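# Balance three sticks above the painted blue disc

## Task

Set down all three sticks so that, for every stick, the axis running along its length from one end to the other crosses above the blue disc painted on the table. When finished, no stick may be in contact with the table and every post must still be standing at its original spot. Any number of the arms, from one to three, may be used.

## Robot and tools

ROBOTS. Three identical Kinova Gen3 arms, arm1, arm2 and arm3. Each has seven joints, a Robotiq 2F-85 two-finger gripper and a wrist camera. The hand reaches roughly 1.0 m from the joint-1 axis. Bases (base_link) in the scene frame, metres, each foot facing its own +x: arm1 x=+0.621 y=-0.002 z=+0.820 quat_wxyz=(+0.011, -0.002, +0.008, -1.000); arm2 x=-0.311 y=+0.536 z=+0.798 quat_wxyz=(+0.874, -0.003, +0.004, -0.486); arm3 x=-0.310 y=-0.537 z=+0.787 quat_wxyz=(+0.872, +0.006, -0.002, +0.490). The table tops under the arms are at z=+0.720.

FRAMES. One shared scene frame: origin on the floor, +z up. The hand point sits between the finger pads, about 2 cm back from the fingertips when shut or half open, about 0.5 cm when fully open. Hand z points along the fingers; the fingers open and close along hand y.

JOINTS (all absolute targets; radians except the gripper). joint1_rad -69.115 to 69.115: spins the whole arm about its foot, positive clockwise viewed from above, 0 points the arm along the foot's +x. joint2_rad -2.249 to 2.249: shoulder, 0 upright, positive leans forward. joint3_rad -69.115 to 69.115: twists the upper arm. joint4_rad -2.579 to 2.579: elbow, 0 straight, positive bends the same way positive joint2 leans (with joint3 at 0). joint5_rad -69.115 to 69.115: twists the forearm. joint6_rad -2.099 to 2.099: wrist bend, positive matches positive joint4 (with joint5 at 0). joint7_rad -69.115 to 69.115: hand roll, positive counter-clockwise seen from behind the hand. gripper_m 0 to 0.085 metres, the fingertip gap. A joint counts as done within ±0.01 rad, the gripper within ±0.003 m. Target speed is capped at 1.39 rad/s for joints 1-4 and 1.22 rad/s for joints 5-7; acceleration caps are 1 and 10 rad/s² for those groups. The joints of one arm start and finish together, so the hand may sweep along a wide curve. A reversing command halts all joints together. After big moves the arm may still be en route when the result arrives.

TOOLS.
move: optional keys arm1, arm2, arm3 and cameras. Each arm key holds {"joints": {...}} with any subset of joint1_rad..joint7_rad and gripper_m, each an absolute target (not an offset) for that arm alone. Arms or joints left out get nothing new but may keep driving toward an earlier target. Motions in one action begin together. One action lasts at most 15 s. Unknown keys make the call invalid; out-of-range values are refused. Example: {"arm1": {"joints": {"gripper_m": 0.05}}, "arm2": {"joints": {"joint1_rad": 0.3}}}. A move with no arm keys just reports full state and images.
wait: seconds from 0 to 10, plus optional cameras; commands nothing and reports like an empty move.
zoom_image: camera (one of arm1_cam_wrist, arm2_cam_wrist, arm3_cam_wrist, cam_high, cam_low) and region [x0, y0, x1, y1] in image pixels from the top-left, at most 504 by 504, taken from that camera's most recent image.
finished_scene: scene = the current scene's number; irreversible. Make no further calls in the reply that ends scene 1.
cameras: list of names or ["all"]; omitted or null means all, [] means none; an unknown name invalidates the call. cam_high and cam_low are fixed in the room; the three wrist cameras ride on the arms. Calibrations (K, distortion, T_world_to_cam) are given per camera; room cameras may have shifted by up to about 2.3 degrees and 9 mm.

RESULTS. Each robot's state: joint_positions, Joint velocities (rad/s, no gripper; "within noise" means essentially still), joint torques (N m, positive toward larger joint values, with per-arm offset and noise), and Flange force along hand x y z (includes held weight; noisy, "no reading" near singularities or at start). The "pictures" line gives image order; images may lag the state slightly. "as last shown" lists robots not in the action; their status reads "not commanded". The "move" line says done per robot or its worst status. joint_status words: off_target (stopped short, may still push), time_out (target dropped, holds in place), not_followed (an anti-collision check withheld the targets; it may retry them later), limit_stop_at_motor_heat (resend the target). on_its_own reports uncommanded behaviour. If a move or wait is refused or halted by a stop, later move, wait and finished_scene calls in that reply are skipped.

HAZARDS. Arms do not stop on contact; they keep pushing and a press can still read done. Any torque above 104.5 N m (joints 1-4) or 51.3 N m (joints 5-7), or drifting over 5 degrees off plan, freezes that arm for 10 s. Never squeeze arms together or close a gripper on another arm's fingers. Avoid hard hits on fixed objects, letting objects drop or fall far, releasing moving parts, knocking anything out of the work area, heavy tugging or twisting at the gripper, and hard gripping of something still resting on a surface. For a firmer grasp, open wide and close to well below the object's width. Holding loads or staying stretched heats motors: MOTOR HOT appears at 60 °C, and at 75 °C the arm sags in an over-temperature stop. Loose objects may occasionally be nudged by outside pushes. The final arrangement must hold without the robots touching it.

Each tool is called as name([rows], argument=value, ...), one row to a line, values as JSON.

## Session

move()

Scene clock: 0.00 s.
Joint torques (N m): no reading
Motor temperatures (°C): arm1=[33 31 27 36 43 41 45] | arm2=[30 31 30 29 37 40 43] | arm3=[35 28 31 32 40 43 40]
Flange force (N): no reading
Joint velocities: within noise
arm1.joint_positions: joint1_rad=-0.756 joint2_rad=-0.581 joint3_rad=-0.012 joint4_rad=+1.592 joint5_rad=-0.106 joint6_rad=+1.871 joint7_rad=+0.978 gripper_m=+0.085
arm1.joint_status: not commanded
arm1.hand: x=+0.5489 y=-0.0968 z=+1.3226 quat_wxyz=(-0.108, -0.984, -0.119, +0.073) (m; scene frame)
arm2.joint_positions: joint1_rad=+0.211 joint2_rad=-0.218 joint3_rad=-0.148 joint4_rad=+1.458 joint5_rad=-0.073 joint6_rad=+2.051 joint7_rad=+1.008 gripper_m=+0.085
arm2.joint_status: not commanded
arm2.hand: x=-0.2294 y=+0.3977 z=+1.2866 quat_wxyz=(+0.072, -0.722, -0.688, -0.033) (m; scene frame)
arm3.joint_positions: joint1_rad=+0.048 joint2_rad=-0.229 joint3_rad=-0.154 joint4_rad=+1.330 joint5_rad=-0.130 joint6_rad=+1.935 joint7_rad=+1.735 gripper_m=+0.085
arm3.joint_status: not commanded
arm3.hand: x=-0.2355 y=-0.3395 z=+1.3166 quat_wxyz=(-0.028, +0.622, -0.780, -0.066) (m; scene frame)
pictures: arm1_cam_wrist, arm2_cam_wrist, arm3_cam_wrist, cam_high, cam_low

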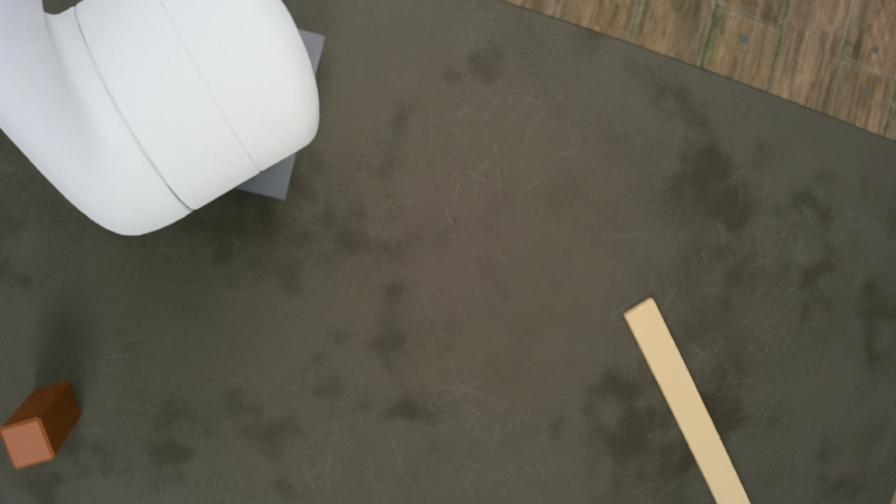

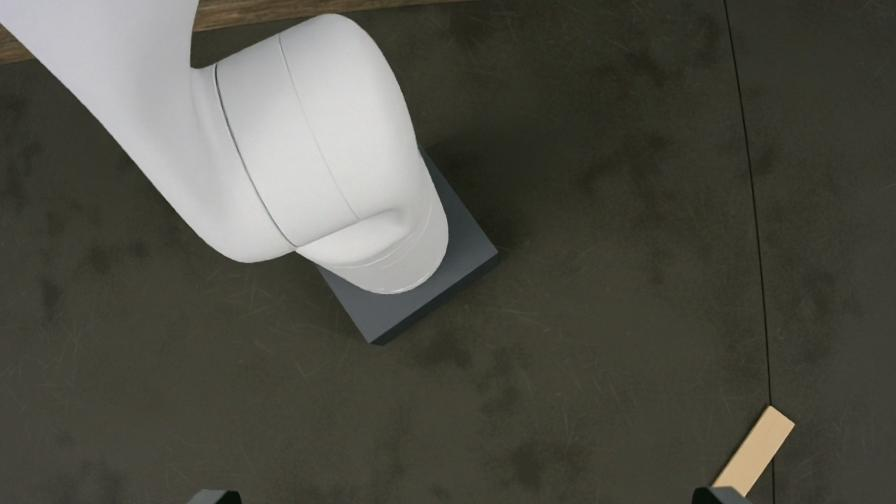

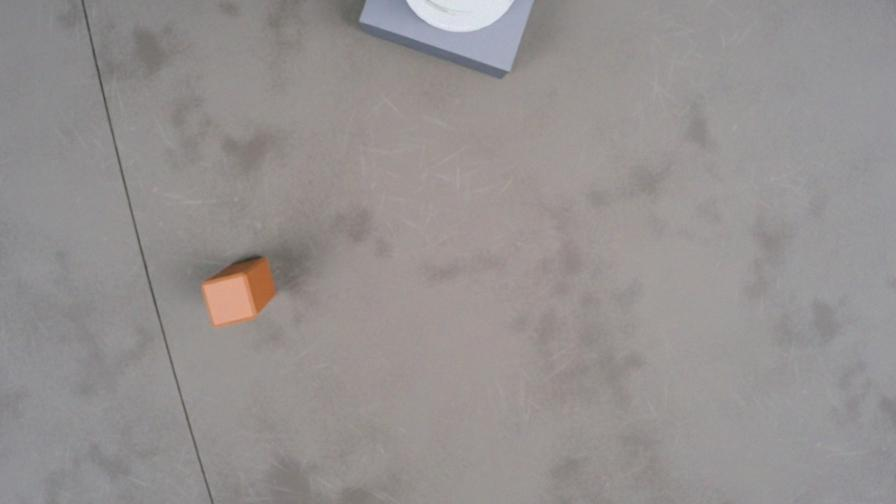

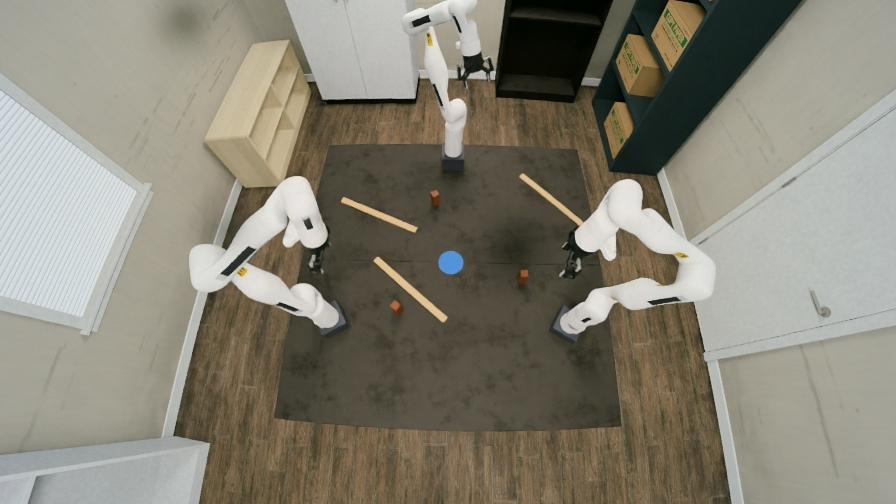

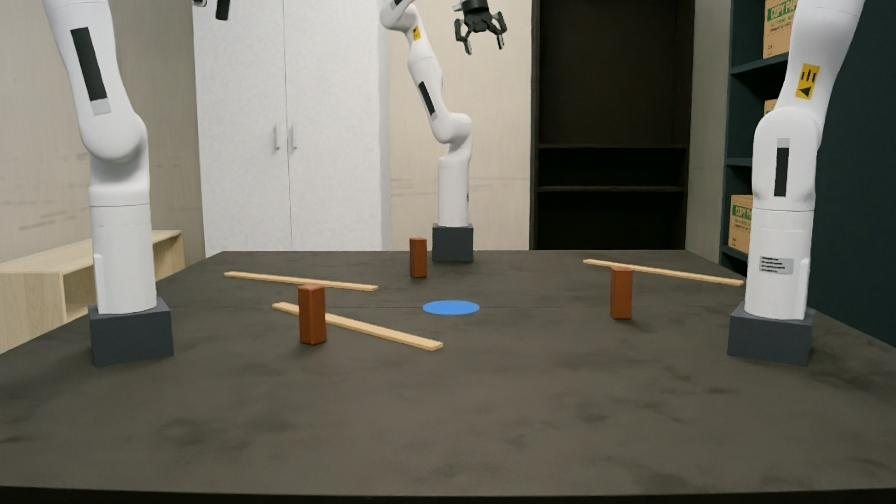

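zoom_image(camera="cam_high", region=[320, 140, 470, 340])

zoom_image(camera="cam_high", region=[430, 140, 630, 340])

zoom_image(camera="cam_low", region=[200, 220, 500, 370])

zoom_image(camera="cam_low", region=[500, 220, 800, 370])

Scaled by 2.520 from the camera's 896x504 image, which has a finer 1280x720 frame.

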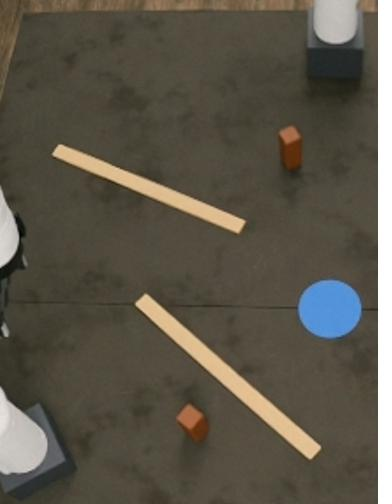

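Scaled by 2.520 from the camera's 896x504 image, which has a finer 1280x720 frame.

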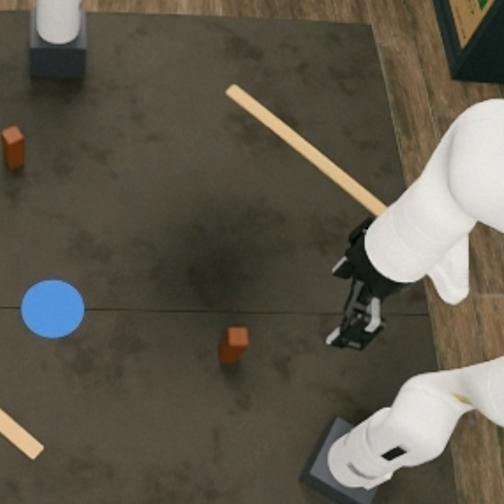

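Scaled by 1.680 from the camera's 896x504 image, which has a finer 1280x720 frame.

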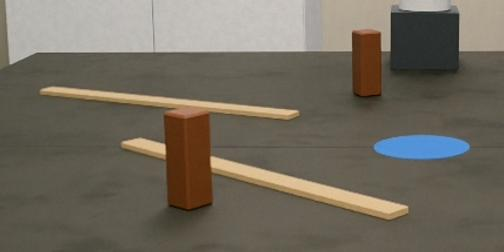

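Scaled by 1.680 from the camera's 896x504 image, which has a finer 1280x720 frame.

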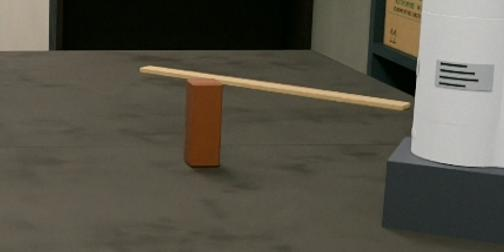

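move(arm1={"joints":{"joint1_rad":0.861,"joint2_rad":0.4617,"joint3_rad":0,"joint4_rad":1.5004,"joint5_rad":0,"joint6_rad":1.1795,"joint7_rad":-1.133}}, arm2={"joints":{"joint1_rad":0.030,"joint2_rad":0.263,"joint3_rad":0,"joint4_rad":1.7245,"joint5_rad":0,"joint6_rad":1.154,"joint7_rad":1.917}}, arm3={"joints":{"joint1_rad":0.956,"joint2_rad":0.84,"joint3_rad":0,"joint4_rad":0.8615,"joint5_rad":0,"joint6_rad":1.44,"joint7_rad":3.902}})

Scene clock: 311.60 s.
Joint torques (N m): arm1=[-0.11 -16.54 0.91 -8.31 0.12 0.19 -0.17] | arm2=[-0.1 -14.98 0.3 -8.67 -0.15 -0.17 -0.24] | arm3=[0.45 -23.92 1.9 -10.61 0.38 -0.19 0.12]
Motor temperatures (°C): arm1=[31 31 27 35 43 40 45] | arm2=[29 28 28 29 36 38 43] | arm3=[33 28 30 32 38 42 40]
Flange force (N): arm1=[-1.6 0.1 -0.2] | arm2=[-1.4 -1.6 2.0] | arm3=[-8.4 6.1 3.6]
move: arm1 done; arm2 done; arm3 done
Joint velocities: within noise
arm1.joint_positions: joint1_rad=+0.861 joint2_rad=+0.462 joint3_rad=+0.000 joint4_rad=+1.500 joint5_rad=+0.000 joint6_rad=+1.179 joint7_rad=-1.133 gripper_m=+0.085
arm1.joint_status: all done
arm1.hand: x=+0.3219 y=+0.3669 z=+1.0579 quat_wxyz=(-0.004, +0.200, +0.980, +0.008) (m; scene frame)
arm2.joint_positions: joint1_rad=+0.030 joint2_rad=+0.263 joint3_rad=+0.000 joint4_rad=+1.725 joint5_rad=+0.000 joint6_rad=+1.154 joint7_rad=+1.917 gripper_m=+0.085
arm2.joint_status: all done
arm2.hand: x=-0.1306 y=+0.1807 z=+1.0484 quat_wxyz=(+0.005, -0.343, -0.939, +0.002) (m; scene frame)
arm3.joint_positions: joint1_rad=+0.956 joint2_rad=+0.840 joint3_rad=+0.000 joint4_rad=+0.861 joint5_rad=+0.000 joint6_rad=+1.440 joint7_rad=+3.902 gripper_m=+0.085
arm3.joint_status: all done
arm3.hand: x=+0.3161 y=-0.5214 z=+0.9986 quat_wxyz=(-0.005, +0.932, -0.362, -0.003) (m; scene frame)
pictures: arm1_cam_wrist, arm2_cam_wrist, arm3_cam_wrist, cam_high, cam_low
camera_calibration:
arm1_cam_wrist: T_world_to_cam=[[0.376291, 0.926498, 0.00259928, -0.460775], [0.926164, -0.376076, -0.0280503, -0.0730339], [-0.025011, 0.0129624, -0.999603, 1.20886], [0, 0, 0, 1]] pos_world=[0.271261, 0.383771, 1.20753]
arm2_cam_wrist: T_world_to_cam=[[0.640798, 0.766923, -0.0347519, -0.0144767], [0.76752, -0.640988, 0.00681447, 0.267546], [-0.0170494, -0.0310395, -0.999373, 1.1982], [0, 0, 0, 1]] pos_world=[-0.175642, 0.219788, 1.19512]
arm3_cam_wrist: T_world_to_cam=[[-0.674114, -0.738326, -0.0210747, -0.145301], [-0.738537, 0.674203, 0.00365398, 0.638164], [0.0115108, 0.0180277, -0.999771, 1.15464], [0, 0, 0, 1]] pos_world=[0.360067, -0.558347, 1.14898]

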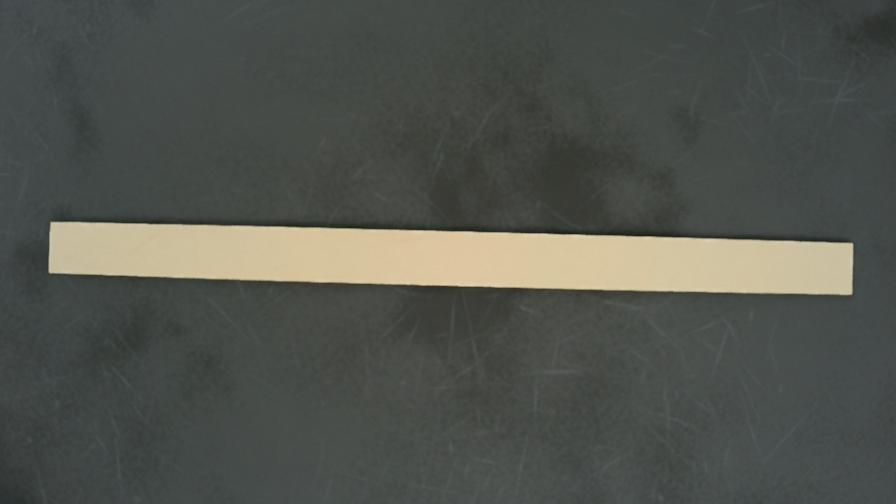

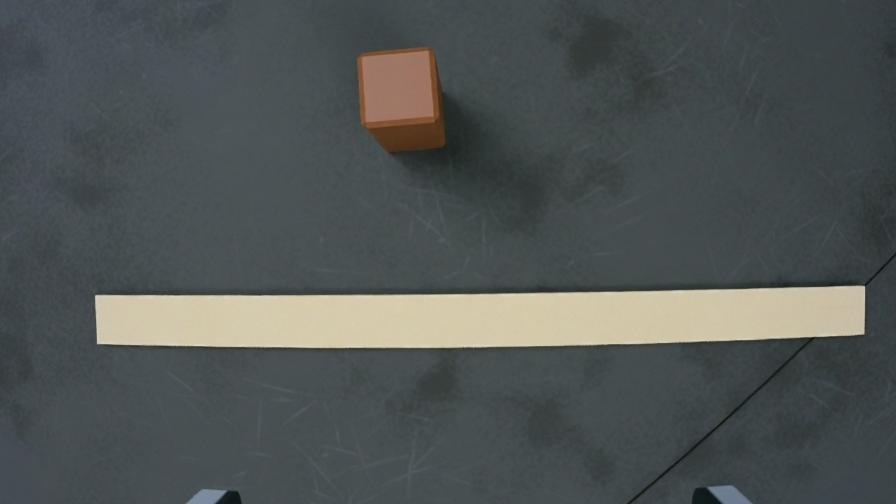

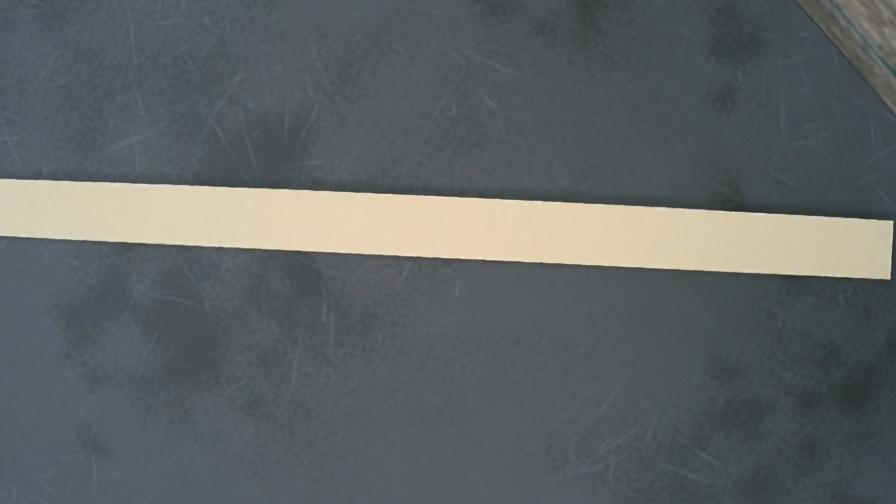

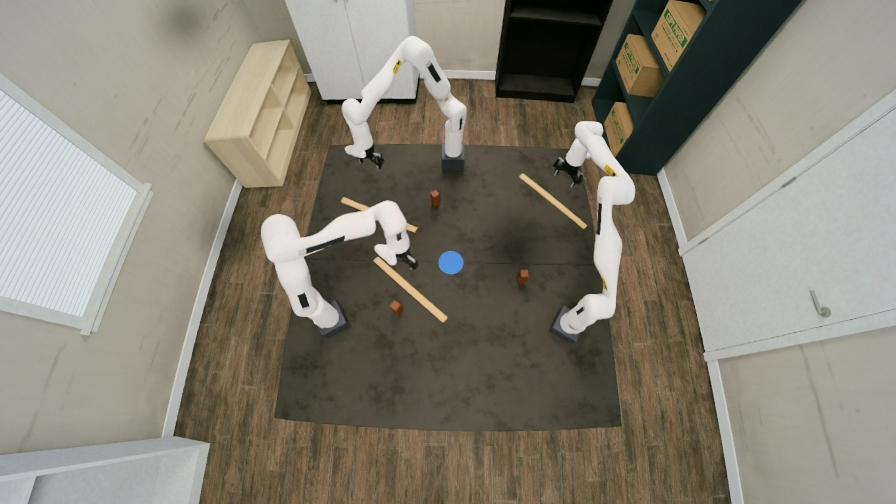

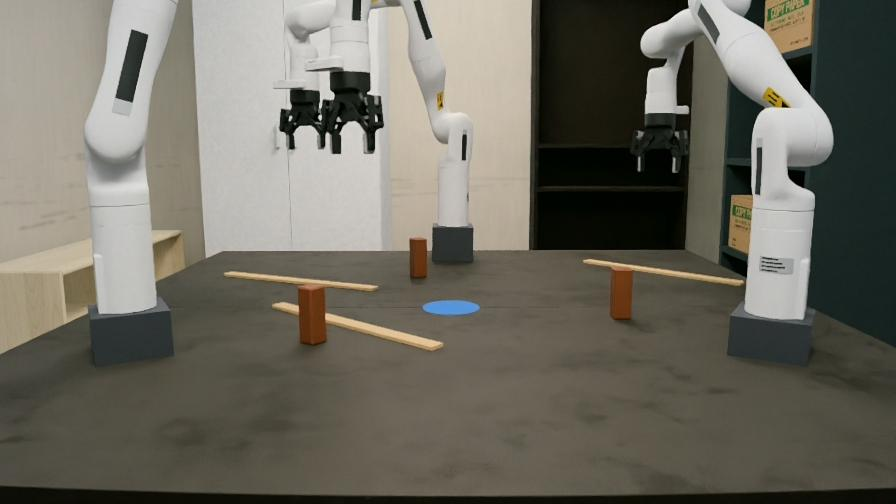

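move(arm1={"joints":{"joint1_rad":0.9129,"joint2_rad":0.8957,"joint3_rad":0,"joint4_rad":1.4255,"joint5_rad":0,"joint6_rad":0.8204,"joint7_rad":-2.6625,"gripper_m":0.06}}, arm2={"joints":{"joint1_rad":-0.1044,"joint2_rad":0.541,"joint3_rad":0,"joint4_rad":2.1279,"joint5_rad":0,"joint6_rad":0.4727,"joint7_rad":0.2279,"gripper_m":0.06}}, arm3={"joints":{"joint1_rad":1.0753,"joint2_rad":1.027,"joint3_rad":0,"joint4_rad":0.9536,"joint5_rad":0,"joint6_rad":1.161,"joint7_rad":2.407,"gripper_m":0.06}})

Scene clock: 441.10 s.
Joint torques (N m): arm1=[-0.09 -21.42 1.15 -6.59 0.16 0.22 -0.16] | arm2=[-0.09 -16.04 0.37 -4.54 -0.2 -0.22 -0.28] | arm3=[0.48 -25.38 2 -9.94 0.39 -0.11 0.11]
Motor temperatures (°C): arm1=[30 33 27 35 42 39 45] | arm2=[29 28 28 29 36 38 43] | arm3=[33 32 30 32 38 42 40]
Flange force (N): arm1=[-0.1 1.9 -1.2] | arm2=[-1.4 0.4 3.5] | arm3=[5.6 8.9 1.0]
move: arm1 done; arm2 done; arm3 done
Joint velocities: within noise
arm1.joint_positions: joint1_rad=+0.913 joint2_rad=+0.896 joint3_rad=+0.000 joint4_rad=+1.425 joint5_rad=+0.000 joint6_rad=+0.820 joint7_rad=-2.662 gripper_m=+0.060
arm1.joint_status: all done
arm1.hand: x=+0.2902 y=+0.4479 z=+0.8511 quat_wxyz=(-0.008, +0.837, +0.547, +0.002) (m; scene frame)
arm2.joint_positions: joint1_rad=-0.104 joint2_rad=+0.541 joint3_rad=+0.000 joint4_rad=+2.128 joint5_rad=+0.000 joint6_rad=+0.473 joint7_rad=+0.228 gripper_m=+0.060
arm2.joint_status: all done
arm2.hand: x=-0.1093 y=+0.2369 z=+0.8499 quat_wxyz=(+0.002, -0.903, -0.429, +0.005) (m; scene frame)
arm3.joint_positions: joint1_rad=+1.075 joint2_rad=+1.027 joint3_rad=+0.000 joint4_rad=+0.954 joint5_rad=+0.000 joint6_rad=+1.161 joint7_rad=+2.407 gripper_m=+0.060
arm3.joint_status: all done
arm3.hand: x=+0.3368 y=-0.5955 z=+0.8502 quat_wxyz=(-0.001, +0.383, -0.924, -0.006) (m; scene frame)
pictures: arm1_cam_wrist, arm2_cam_wrist, arm3_cam_wrist, cam_high, cam_low
camera_calibration:
arm1_cam_wrist: T_world_to_cam=[[0.92233, -0.385784, -0.0218569, -0.0731779], [-0.386312, -0.921864, -0.0304953, 0.608441], [-0.0083845, 0.0365703, -0.999296, 0.984643], [0, 0, 0, 1]] pos_world=[0.310798, 0.49666, 1.0009]
arm2_cam_wrist: T_world_to_cam=[[0.776811, -0.628732, -0.0354893, 0.268061], [-0.6284, -0.7776, 0.0212617, 0.156086], [-0.0409644, 0.00578511, -0.999144, 0.990405], [0, 0, 0, 1]] pos_world=[-0.0695771, 0.284181, 0.995751]
arm3_cam_wrist: T_world_to_cam=[[-0.708598, 0.705601, -0.0040649, 0.667863], [0.705605, 0.708605, 0.000571212, 0.240559], [0.00328346, -0.00246345, -0.999992, 0.998149], [0, 0, 0, 1]] pos_world=[0.300229, -0.639247, 1.00072]

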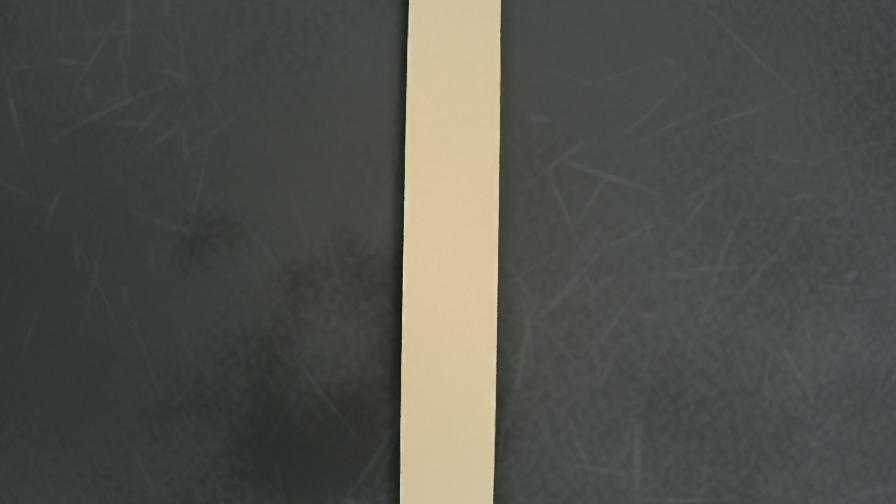

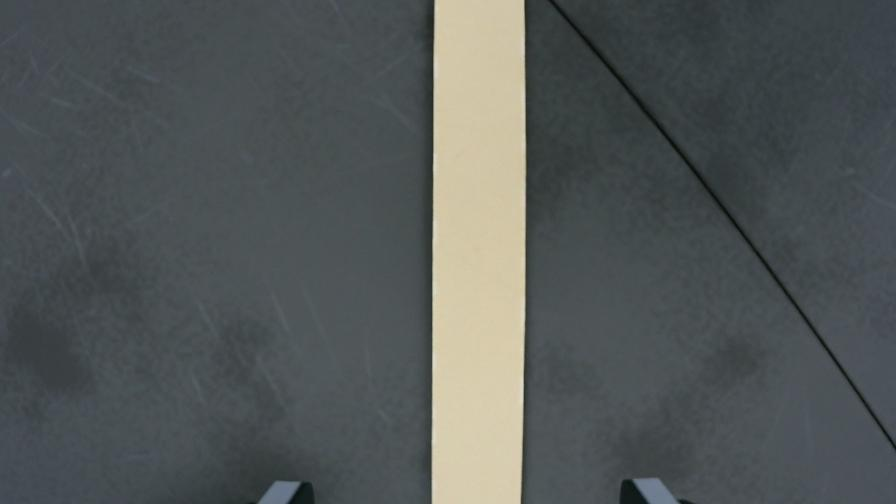

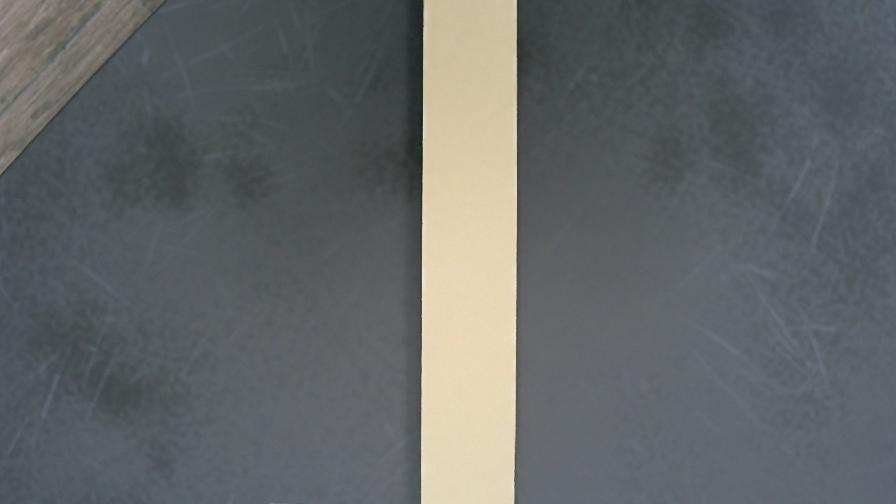

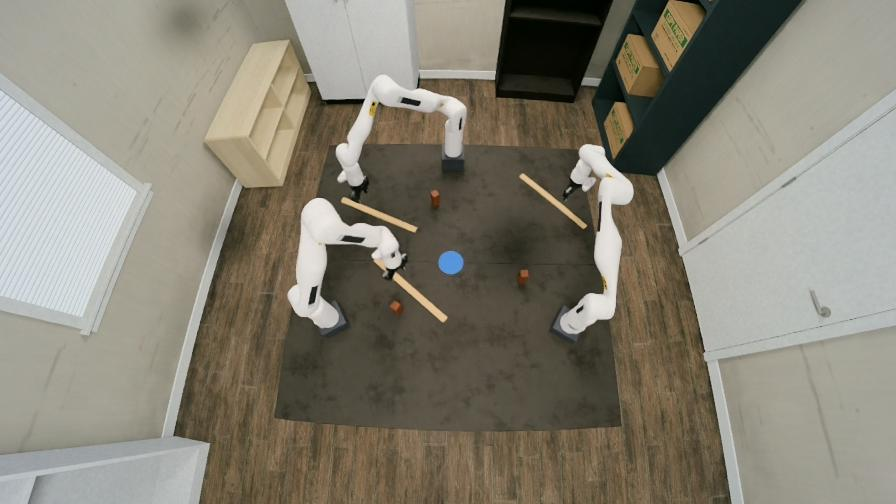

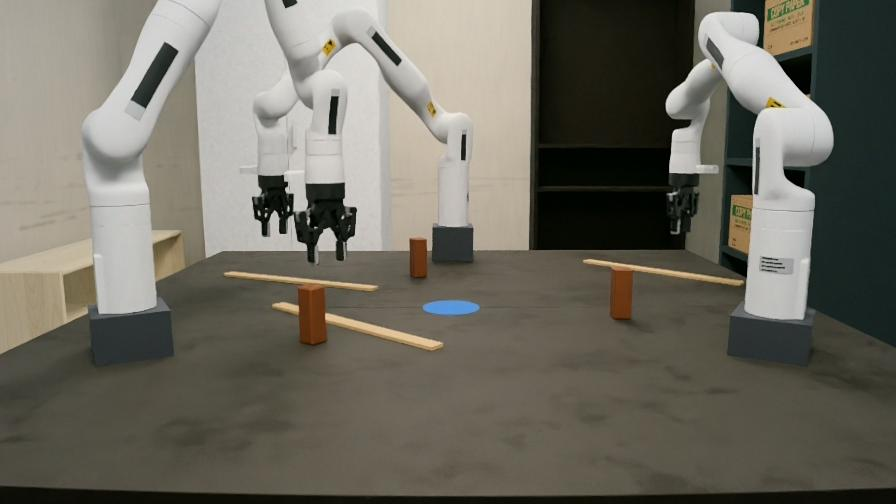

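move(arm1={"joints":{"joint1_rad":0.9116,"joint2_rad":1.0858,"joint4_rad":1.4285,"joint6_rad":0.6273,"joint7_rad":-2.6638}}, arm2={"joints":{"joint1_rad":-0.1068,"joint2_rad":0.8293,"joint4_rad":2.1527,"joint6_rad":0.1596,"joint7_rad":0.2255}}, arm3={"joints":{"joint1_rad":1.0772,"joint2_rad":1.1761,"joint4_rad":0.9897,"joint6_rad":0.9758,"joint7_rad":2.4088}}, cameras=["cam_low","arm1_cam_wrist","arm3_cam_wrist"])

zoom_image(camera="cam_low", region=[220, 200, 470, 360])

Scene clock: 469.50 s.
Joint torques (N m): arm1=[-0.07 -22.27 1.18 -5.35 0.16 0.21 -0.17] | arm2=[-0.09 -17.85 0.46 -1.81 -0.22 -0.24 -0.27] | arm3=[0.39 -25.94 1.98 -9.1 0.34 -0.11 0.09]
Motor temperatures (°C): arm1=[30 33 27 34 42 39 45] | arm2=[29 29 28 29 36 38 43] | arm3=[33 32 30 32 38 42 40]
Flange force (N): arm1=[-0.1 1.9 -1.6] | arm2=[-1.2 -0.3 3.7] | arm3=[5.4 8.3 -0.7]
move: arm1 done; arm2 done; arm3 done
Joint velocities: within noise
arm1.joint_positions: joint1_rad=+0.912 joint2_rad=+1.086 joint3_rad=+0.000 joint4_rad=+1.428 joint5_rad=+0.000 joint6_rad=+0.627 joint7_rad=-2.664 gripper_m=+0.060
arm1.joint_status: all done
arm1.hand: x=+0.2901 y=+0.4480 z=+0.7442 quat_wxyz=(-0.008, +0.837, +0.547, +0.002) (m; scene frame)
arm2.joint_positions: joint1_rad=-0.107 joint2_rad=+0.829 joint3_rad=+0.000 joint4_rad=+2.153 joint5_rad=+0.000 joint6_rad=+0.160 joint7_rad=+0.226 gripper_m=+0.060
arm2.joint_status: all done
arm2.hand: x=-0.1094 y=+0.2370 z=+0.7429 quat_wxyz=(+0.002, -0.903, -0.429, +0.005) (m; scene frame)
arm3.joint_positions: joint1_rad=+1.077 joint2_rad=+1.176 joint3_rad=+0.000 joint4_rad=+0.990 joint5_rad=+0.000 joint6_rad=+0.976 joint7_rad=+2.409 gripper_m=+0.060
arm3.joint_status: all done
arm3.hand: x=+0.3368 y=-0.5955 z=+0.7434 quat_wxyz=(-0.001, +0.383, -0.924, -0.006) (m; scene frame)
pictures: arm1_cam_wrist, arm3_cam_wrist, cam_low
camera_calibration:
arm1_cam_wrist: T_world_to_cam=[[0.922293, -0.385872, -0.0218601, -0.0753279], [-0.3864, -0.921827, -0.0304927, 0.605239], [-0.0083849, 0.03657, -0.999296, 0.877714], [0, 0, 0, 1]] pos_world=[0.310698, 0.496761, 0.893905]
arm3_cam_wrist: T_world_to_cam=[[-0.708448, 0.705751, -0.0040642, 0.667479], [0.705755, 0.708456, 0.000574528, 0.240477], [0.00328478, -0.00246131, -0.999992, 0.89125], [0, 0, 0, 1]] pos_world=[0.300229, -0.639247, 0.893817]

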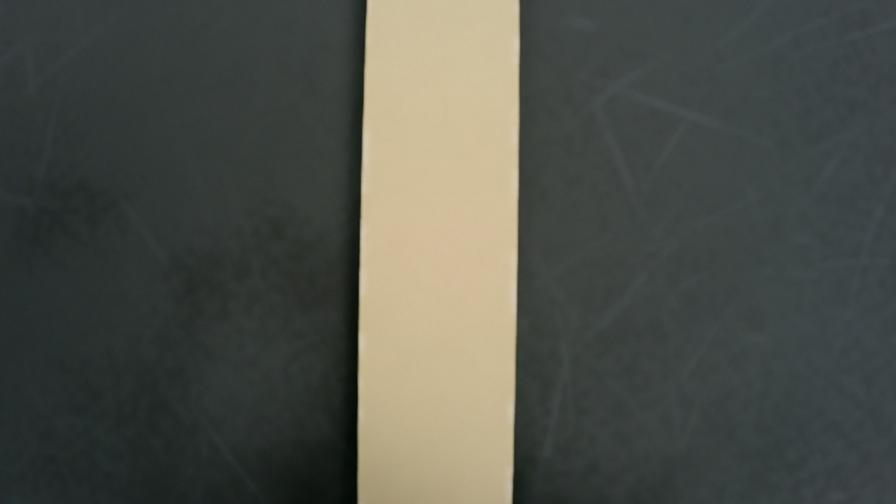

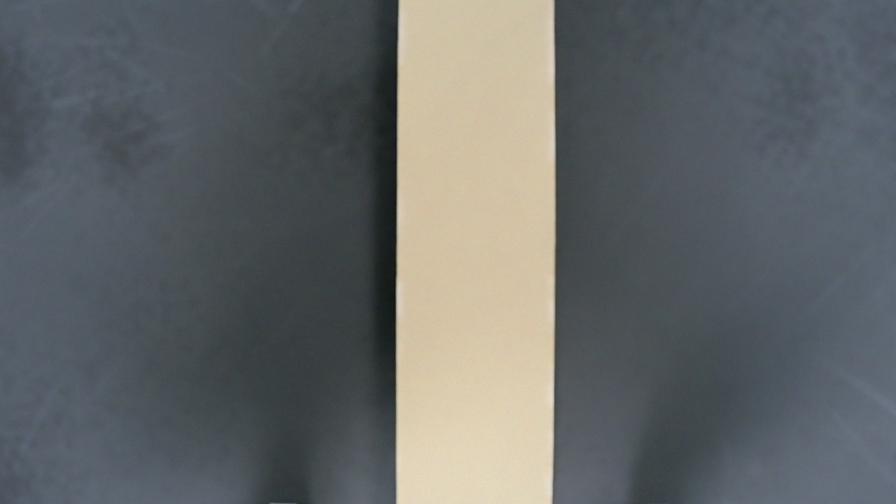

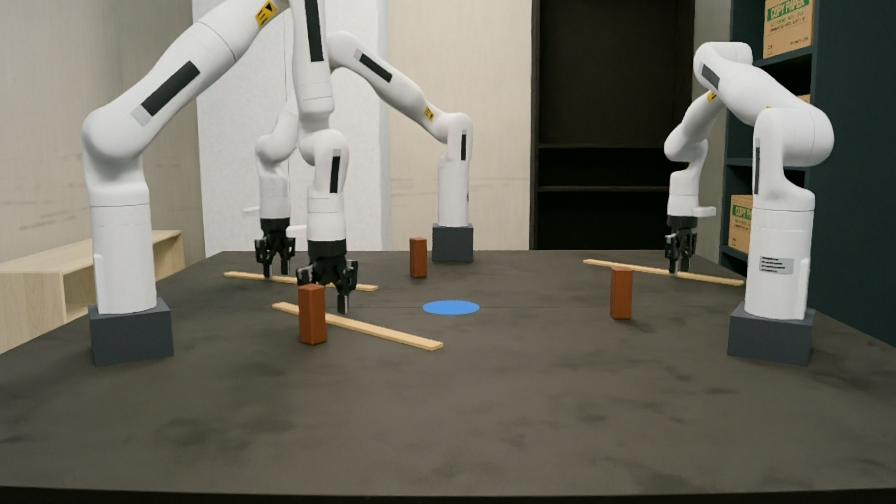

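Scaled by 2.016 from the camera's 896x504 image, which has a finer 1280x720 frame.

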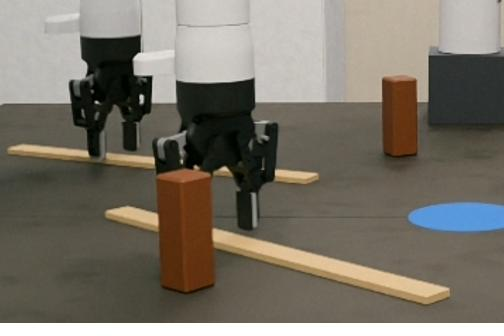

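move(arm1={"joints":{"gripper_m":0.036}}, arm2={"joints":{"gripper_m":0.036}}, arm3={"joints":{"gripper_m":0.036}}, cameras=["cam_low","arm1_cam_wrist","arm2_cam_wrist","arm3_cam_wrist"])

zoom_image(camera="cam_low", region=[220, 200, 470, 360])

zoom_image(camera="cam_low", region=[560, 220, 760, 330])

Scene clock: 482.13 s.
Joint torques (N m): arm1=[-0.07 -22.28 1.17 -5.36 0.16 0.24 -0.17] | arm2=[-0.08 -17.84 0.46 -1.82 -0.17 -0.22 -0.27] | arm3=[0.37 -25.88 1.99 -9.16 0.41 -0.1 0.16]
Motor temperatures (°C): arm1=[30 34 27 34 42 39 45] | arm2=[29 29 28 29 36 38 43] | arm3=[33 32 30 32 38 42 40]
Flange force (N): arm1=[-0.1 2.0 -1.5] | arm2=[-1.1 -0.4 3.7] | arm3=[5.7 8.8 -0.7]
move: arm1 done; arm2 done; arm3 done
Joint velocities: within noise
arm1.joint_positions: joint1_rad=+0.912 joint2_rad=+1.086 joint3_rad=+0.000 joint4_rad=+1.428 joint5_rad=+0.000 joint6_rad=+0.627 joint7_rad=-2.664 gripper_m=+0.036
arm1.joint_status: all done
arm1.hand: x=+0.2901 y=+0.4480 z=+0.7442 quat_wxyz=(-0.008, +0.837, +0.547, +0.002) (m; scene frame)
arm2.joint_positions: joint1_rad=-0.107 joint2_rad=+0.829 joint3_rad=+0.000 joint4_rad=+2.153 joint5_rad=+0.000 joint6_rad=+0.160 joint7_rad=+0.226 gripper_m=+0.036
arm2.joint_status: all done
arm2.hand: x=-0.1094 y=+0.2370 z=+0.7429 quat_wxyz=(+0.002, -0.903, -0.429, +0.005) (m; scene frame)
arm3.joint_positions: joint1_rad=+1.077 joint2_rad=+1.176 joint3_rad=+0.000 joint4_rad=+0.990 joint5_rad=+0.000 joint6_rad=+0.976 joint7_rad=+2.409 gripper_m=+0.036
arm3.joint_status: all done
arm3.hand: x=+0.3368 y=-0.5955 z=+0.7434 quat_wxyz=(-0.001, +0.383, -0.924, -0.006) (m; scene frame)
pictures: arm1_cam_wrist, arm2_cam_wrist, arm3_cam_wrist, cam_low
camera_calibration:
arm1_cam_wrist: T_world_to_cam=[[0.922293, -0.385872, -0.0218601, -0.0753279], [-0.3864, -0.921827, -0.0304927, 0.605239], [-0.0083849, 0.03657, -0.999296, 0.877714], [0, 0, 0, 1]] pos_world=[0.310698, 0.496761, 0.893905]
arm2_cam_wrist: T_world_to_cam=[[0.776898, -0.628622, -0.0355544, 0.264437], [-0.628292, -0.777689, 0.0211803, 0.158481], [-0.0409646, 0.00588363, -0.999143, 0.883463], [0, 0, 0, 1]] pos_world=[-0.0696775, 0.284282, 0.888752]
arm3_cam_wrist: T_world_to_cam=[[-0.708448, 0.705751, -0.0040642, 0.667479], [0.705755, 0.708456, 0.000574528, 0.240477], [0.00328478, -0.00246131, -0.999992, 0.89125], [0, 0, 0, 1]] pos_world=[0.300229, -0.639247, 0.893817]

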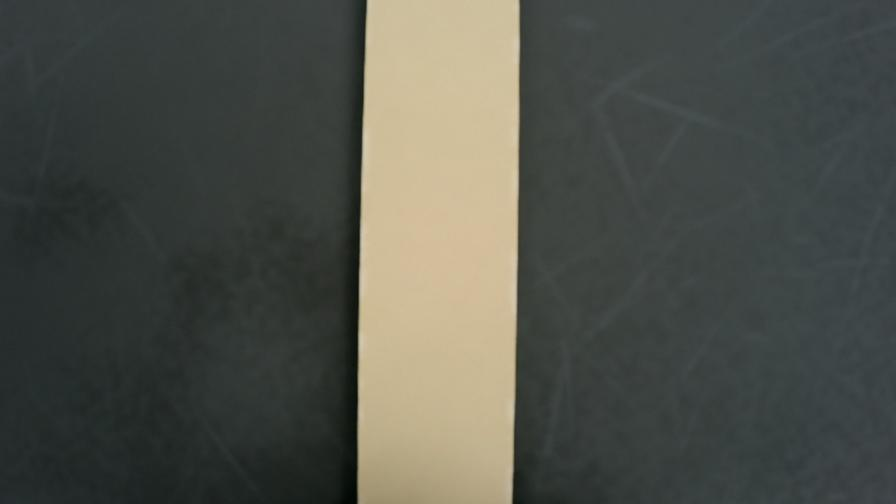

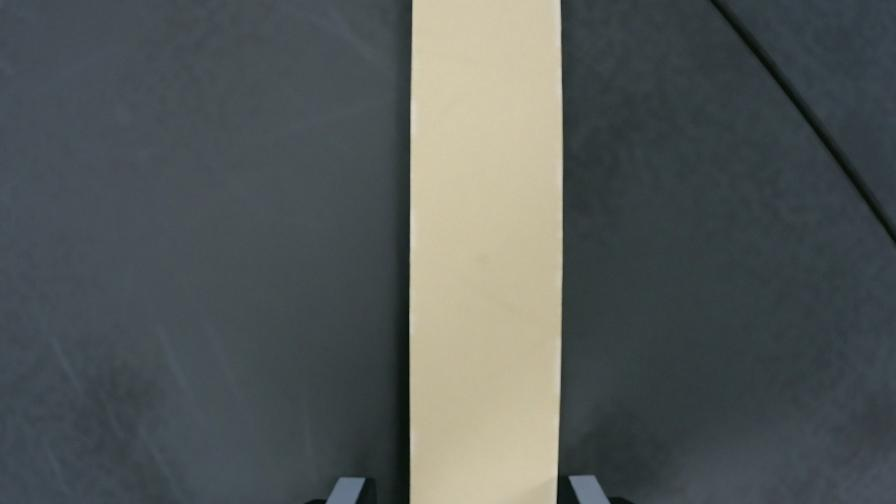

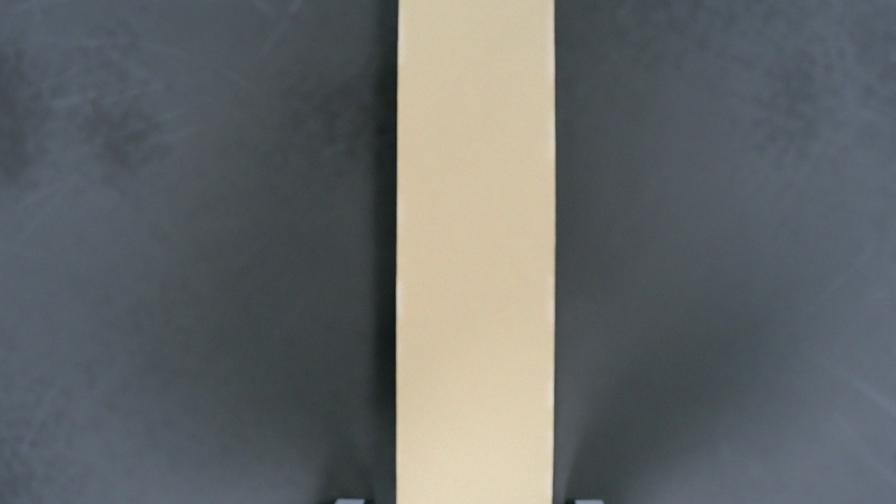

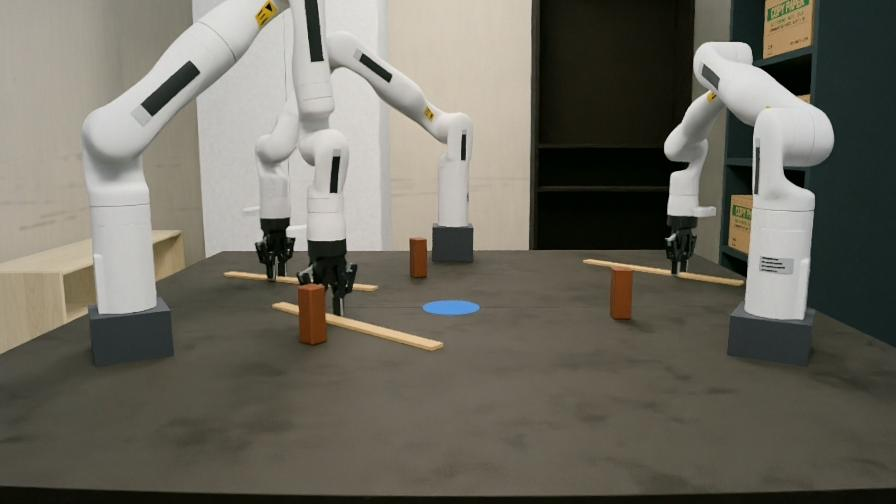

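Scaled by 2.016 from the camera's 896x504 image, which has a finer 1280x720 frame.

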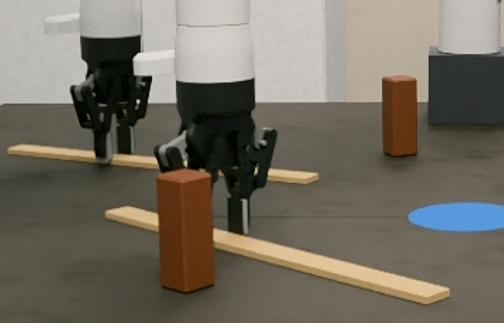

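Scaled by 2.520 from the camera's 896x504 image, which has a finer 1280x720 frame.

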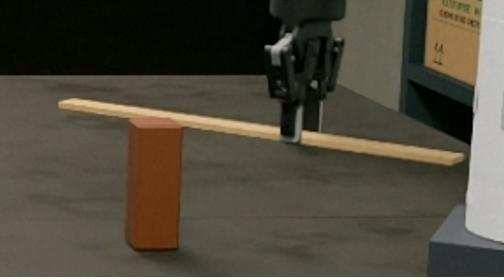

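move(arm1={"joints":{"gripper_m":0.02}}, arm2={"joints":{"gripper_m":0.02}}, arm3={"joints":{"gripper_m":0.02}}, cameras=["arm2_cam_wrist"])

Scene clock: 488.67 s.
Joint torques (N m): arm1=[-0.13 -18.48 1.04 -4.41 0.16 -0.02 -0.17] | arm2=[-0.13 -12.95 0.36 -3.15 -0.16 -1.29 -0.21] | arm3=[0.33 -21.65 1.82 -7.81 0.4 -0.48 0.16]
Motor temperatures (°C): arm1=[30 34 27 34 42 39 45] | arm2=[29 29 28 29 36 38 43] | arm3=[33 33 30 32 38 42 40]
Flange force (N): arm1=[-0.3 2.5 -8.9] | arm2=[-0.1 -3.8 -13.1] | arm3=[6.2 9.3 -7.9]
move: arm1 off_target; arm2 off_target; arm3 off_target
Joint velocities: within noise
arm1.joint_positions: joint1_rad=+0.912 joint2_rad=+1.086 joint3_rad=+0.000 joint4_rad=+1.428 joint5_rad=+0.000 joint6_rad=+0.627 joint7_rad=-2.664 gripper_m=+0.026
arm1.joint_status: gripper_m off_target (ended at +0.026, target +0.020)
arm1.hand: x=+0.2901 y=+0.4480 z=+0.7442 quat_wxyz=(-0.008, +0.837, +0.547, +0.002) (m; scene frame)
arm2.joint_positions: joint1_rad=-0.107 joint2_rad=+0.829 joint3_rad=+0.000 joint4_rad=+2.153 joint5_rad=+0.000 joint6_rad=+0.160 joint7_rad=+0.226 gripper_m=+0.026
arm2.joint_status: gripper_m off_target (ended at +0.026, target +0.020)
arm2.hand: x=-0.1094 y=+0.2370 z=+0.7429 quat_wxyz=(+0.002, -0.903, -0.429, +0.005) (m; scene frame)
arm3.joint_positions: joint1_rad=+1.077 joint2_rad=+1.176 joint3_rad=+0.000 joint4_rad=+0.990 joint5_rad=+0.000 joint6_rad=+0.976 joint7_rad=+2.409 gripper_m=+0.026
arm3.joint_status: gripper_m off_target (ended at +0.026, target +0.020)
arm3.hand: x=+0.3368 y=-0.5955 z=+0.7434 quat_wxyz=(-0.001, +0.383, -0.924, -0.006) (m; scene frame)
pictures: arm2_cam_wrist
camera_calibration:
arm2_cam_wrist: T_world_to_cam=[[0.7769, -0.628623, -0.0354915, 0.264382], [-0.62829, -0.777689, 0.021258, 0.158412], [-0.0409646, 0.00578363, -0.999144, 0.883492], [0, 0, 0, 1]] pos_world=[-0.0696776, 0.284282, 0.888751]

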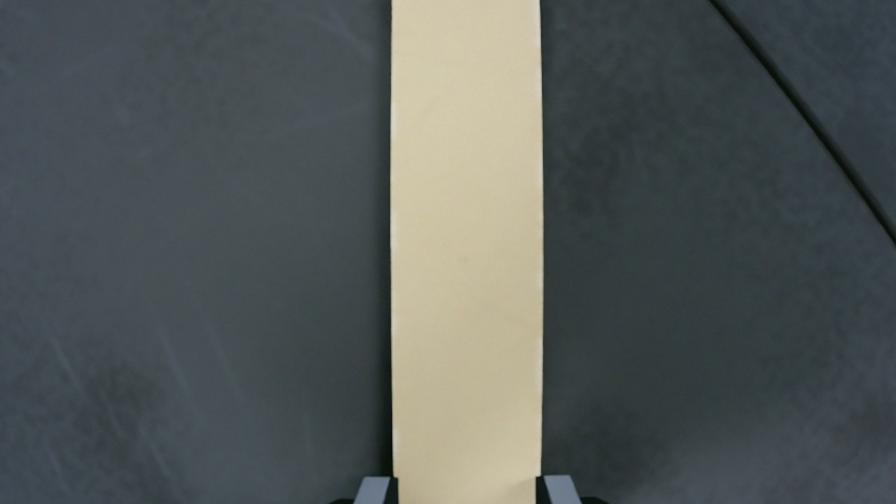

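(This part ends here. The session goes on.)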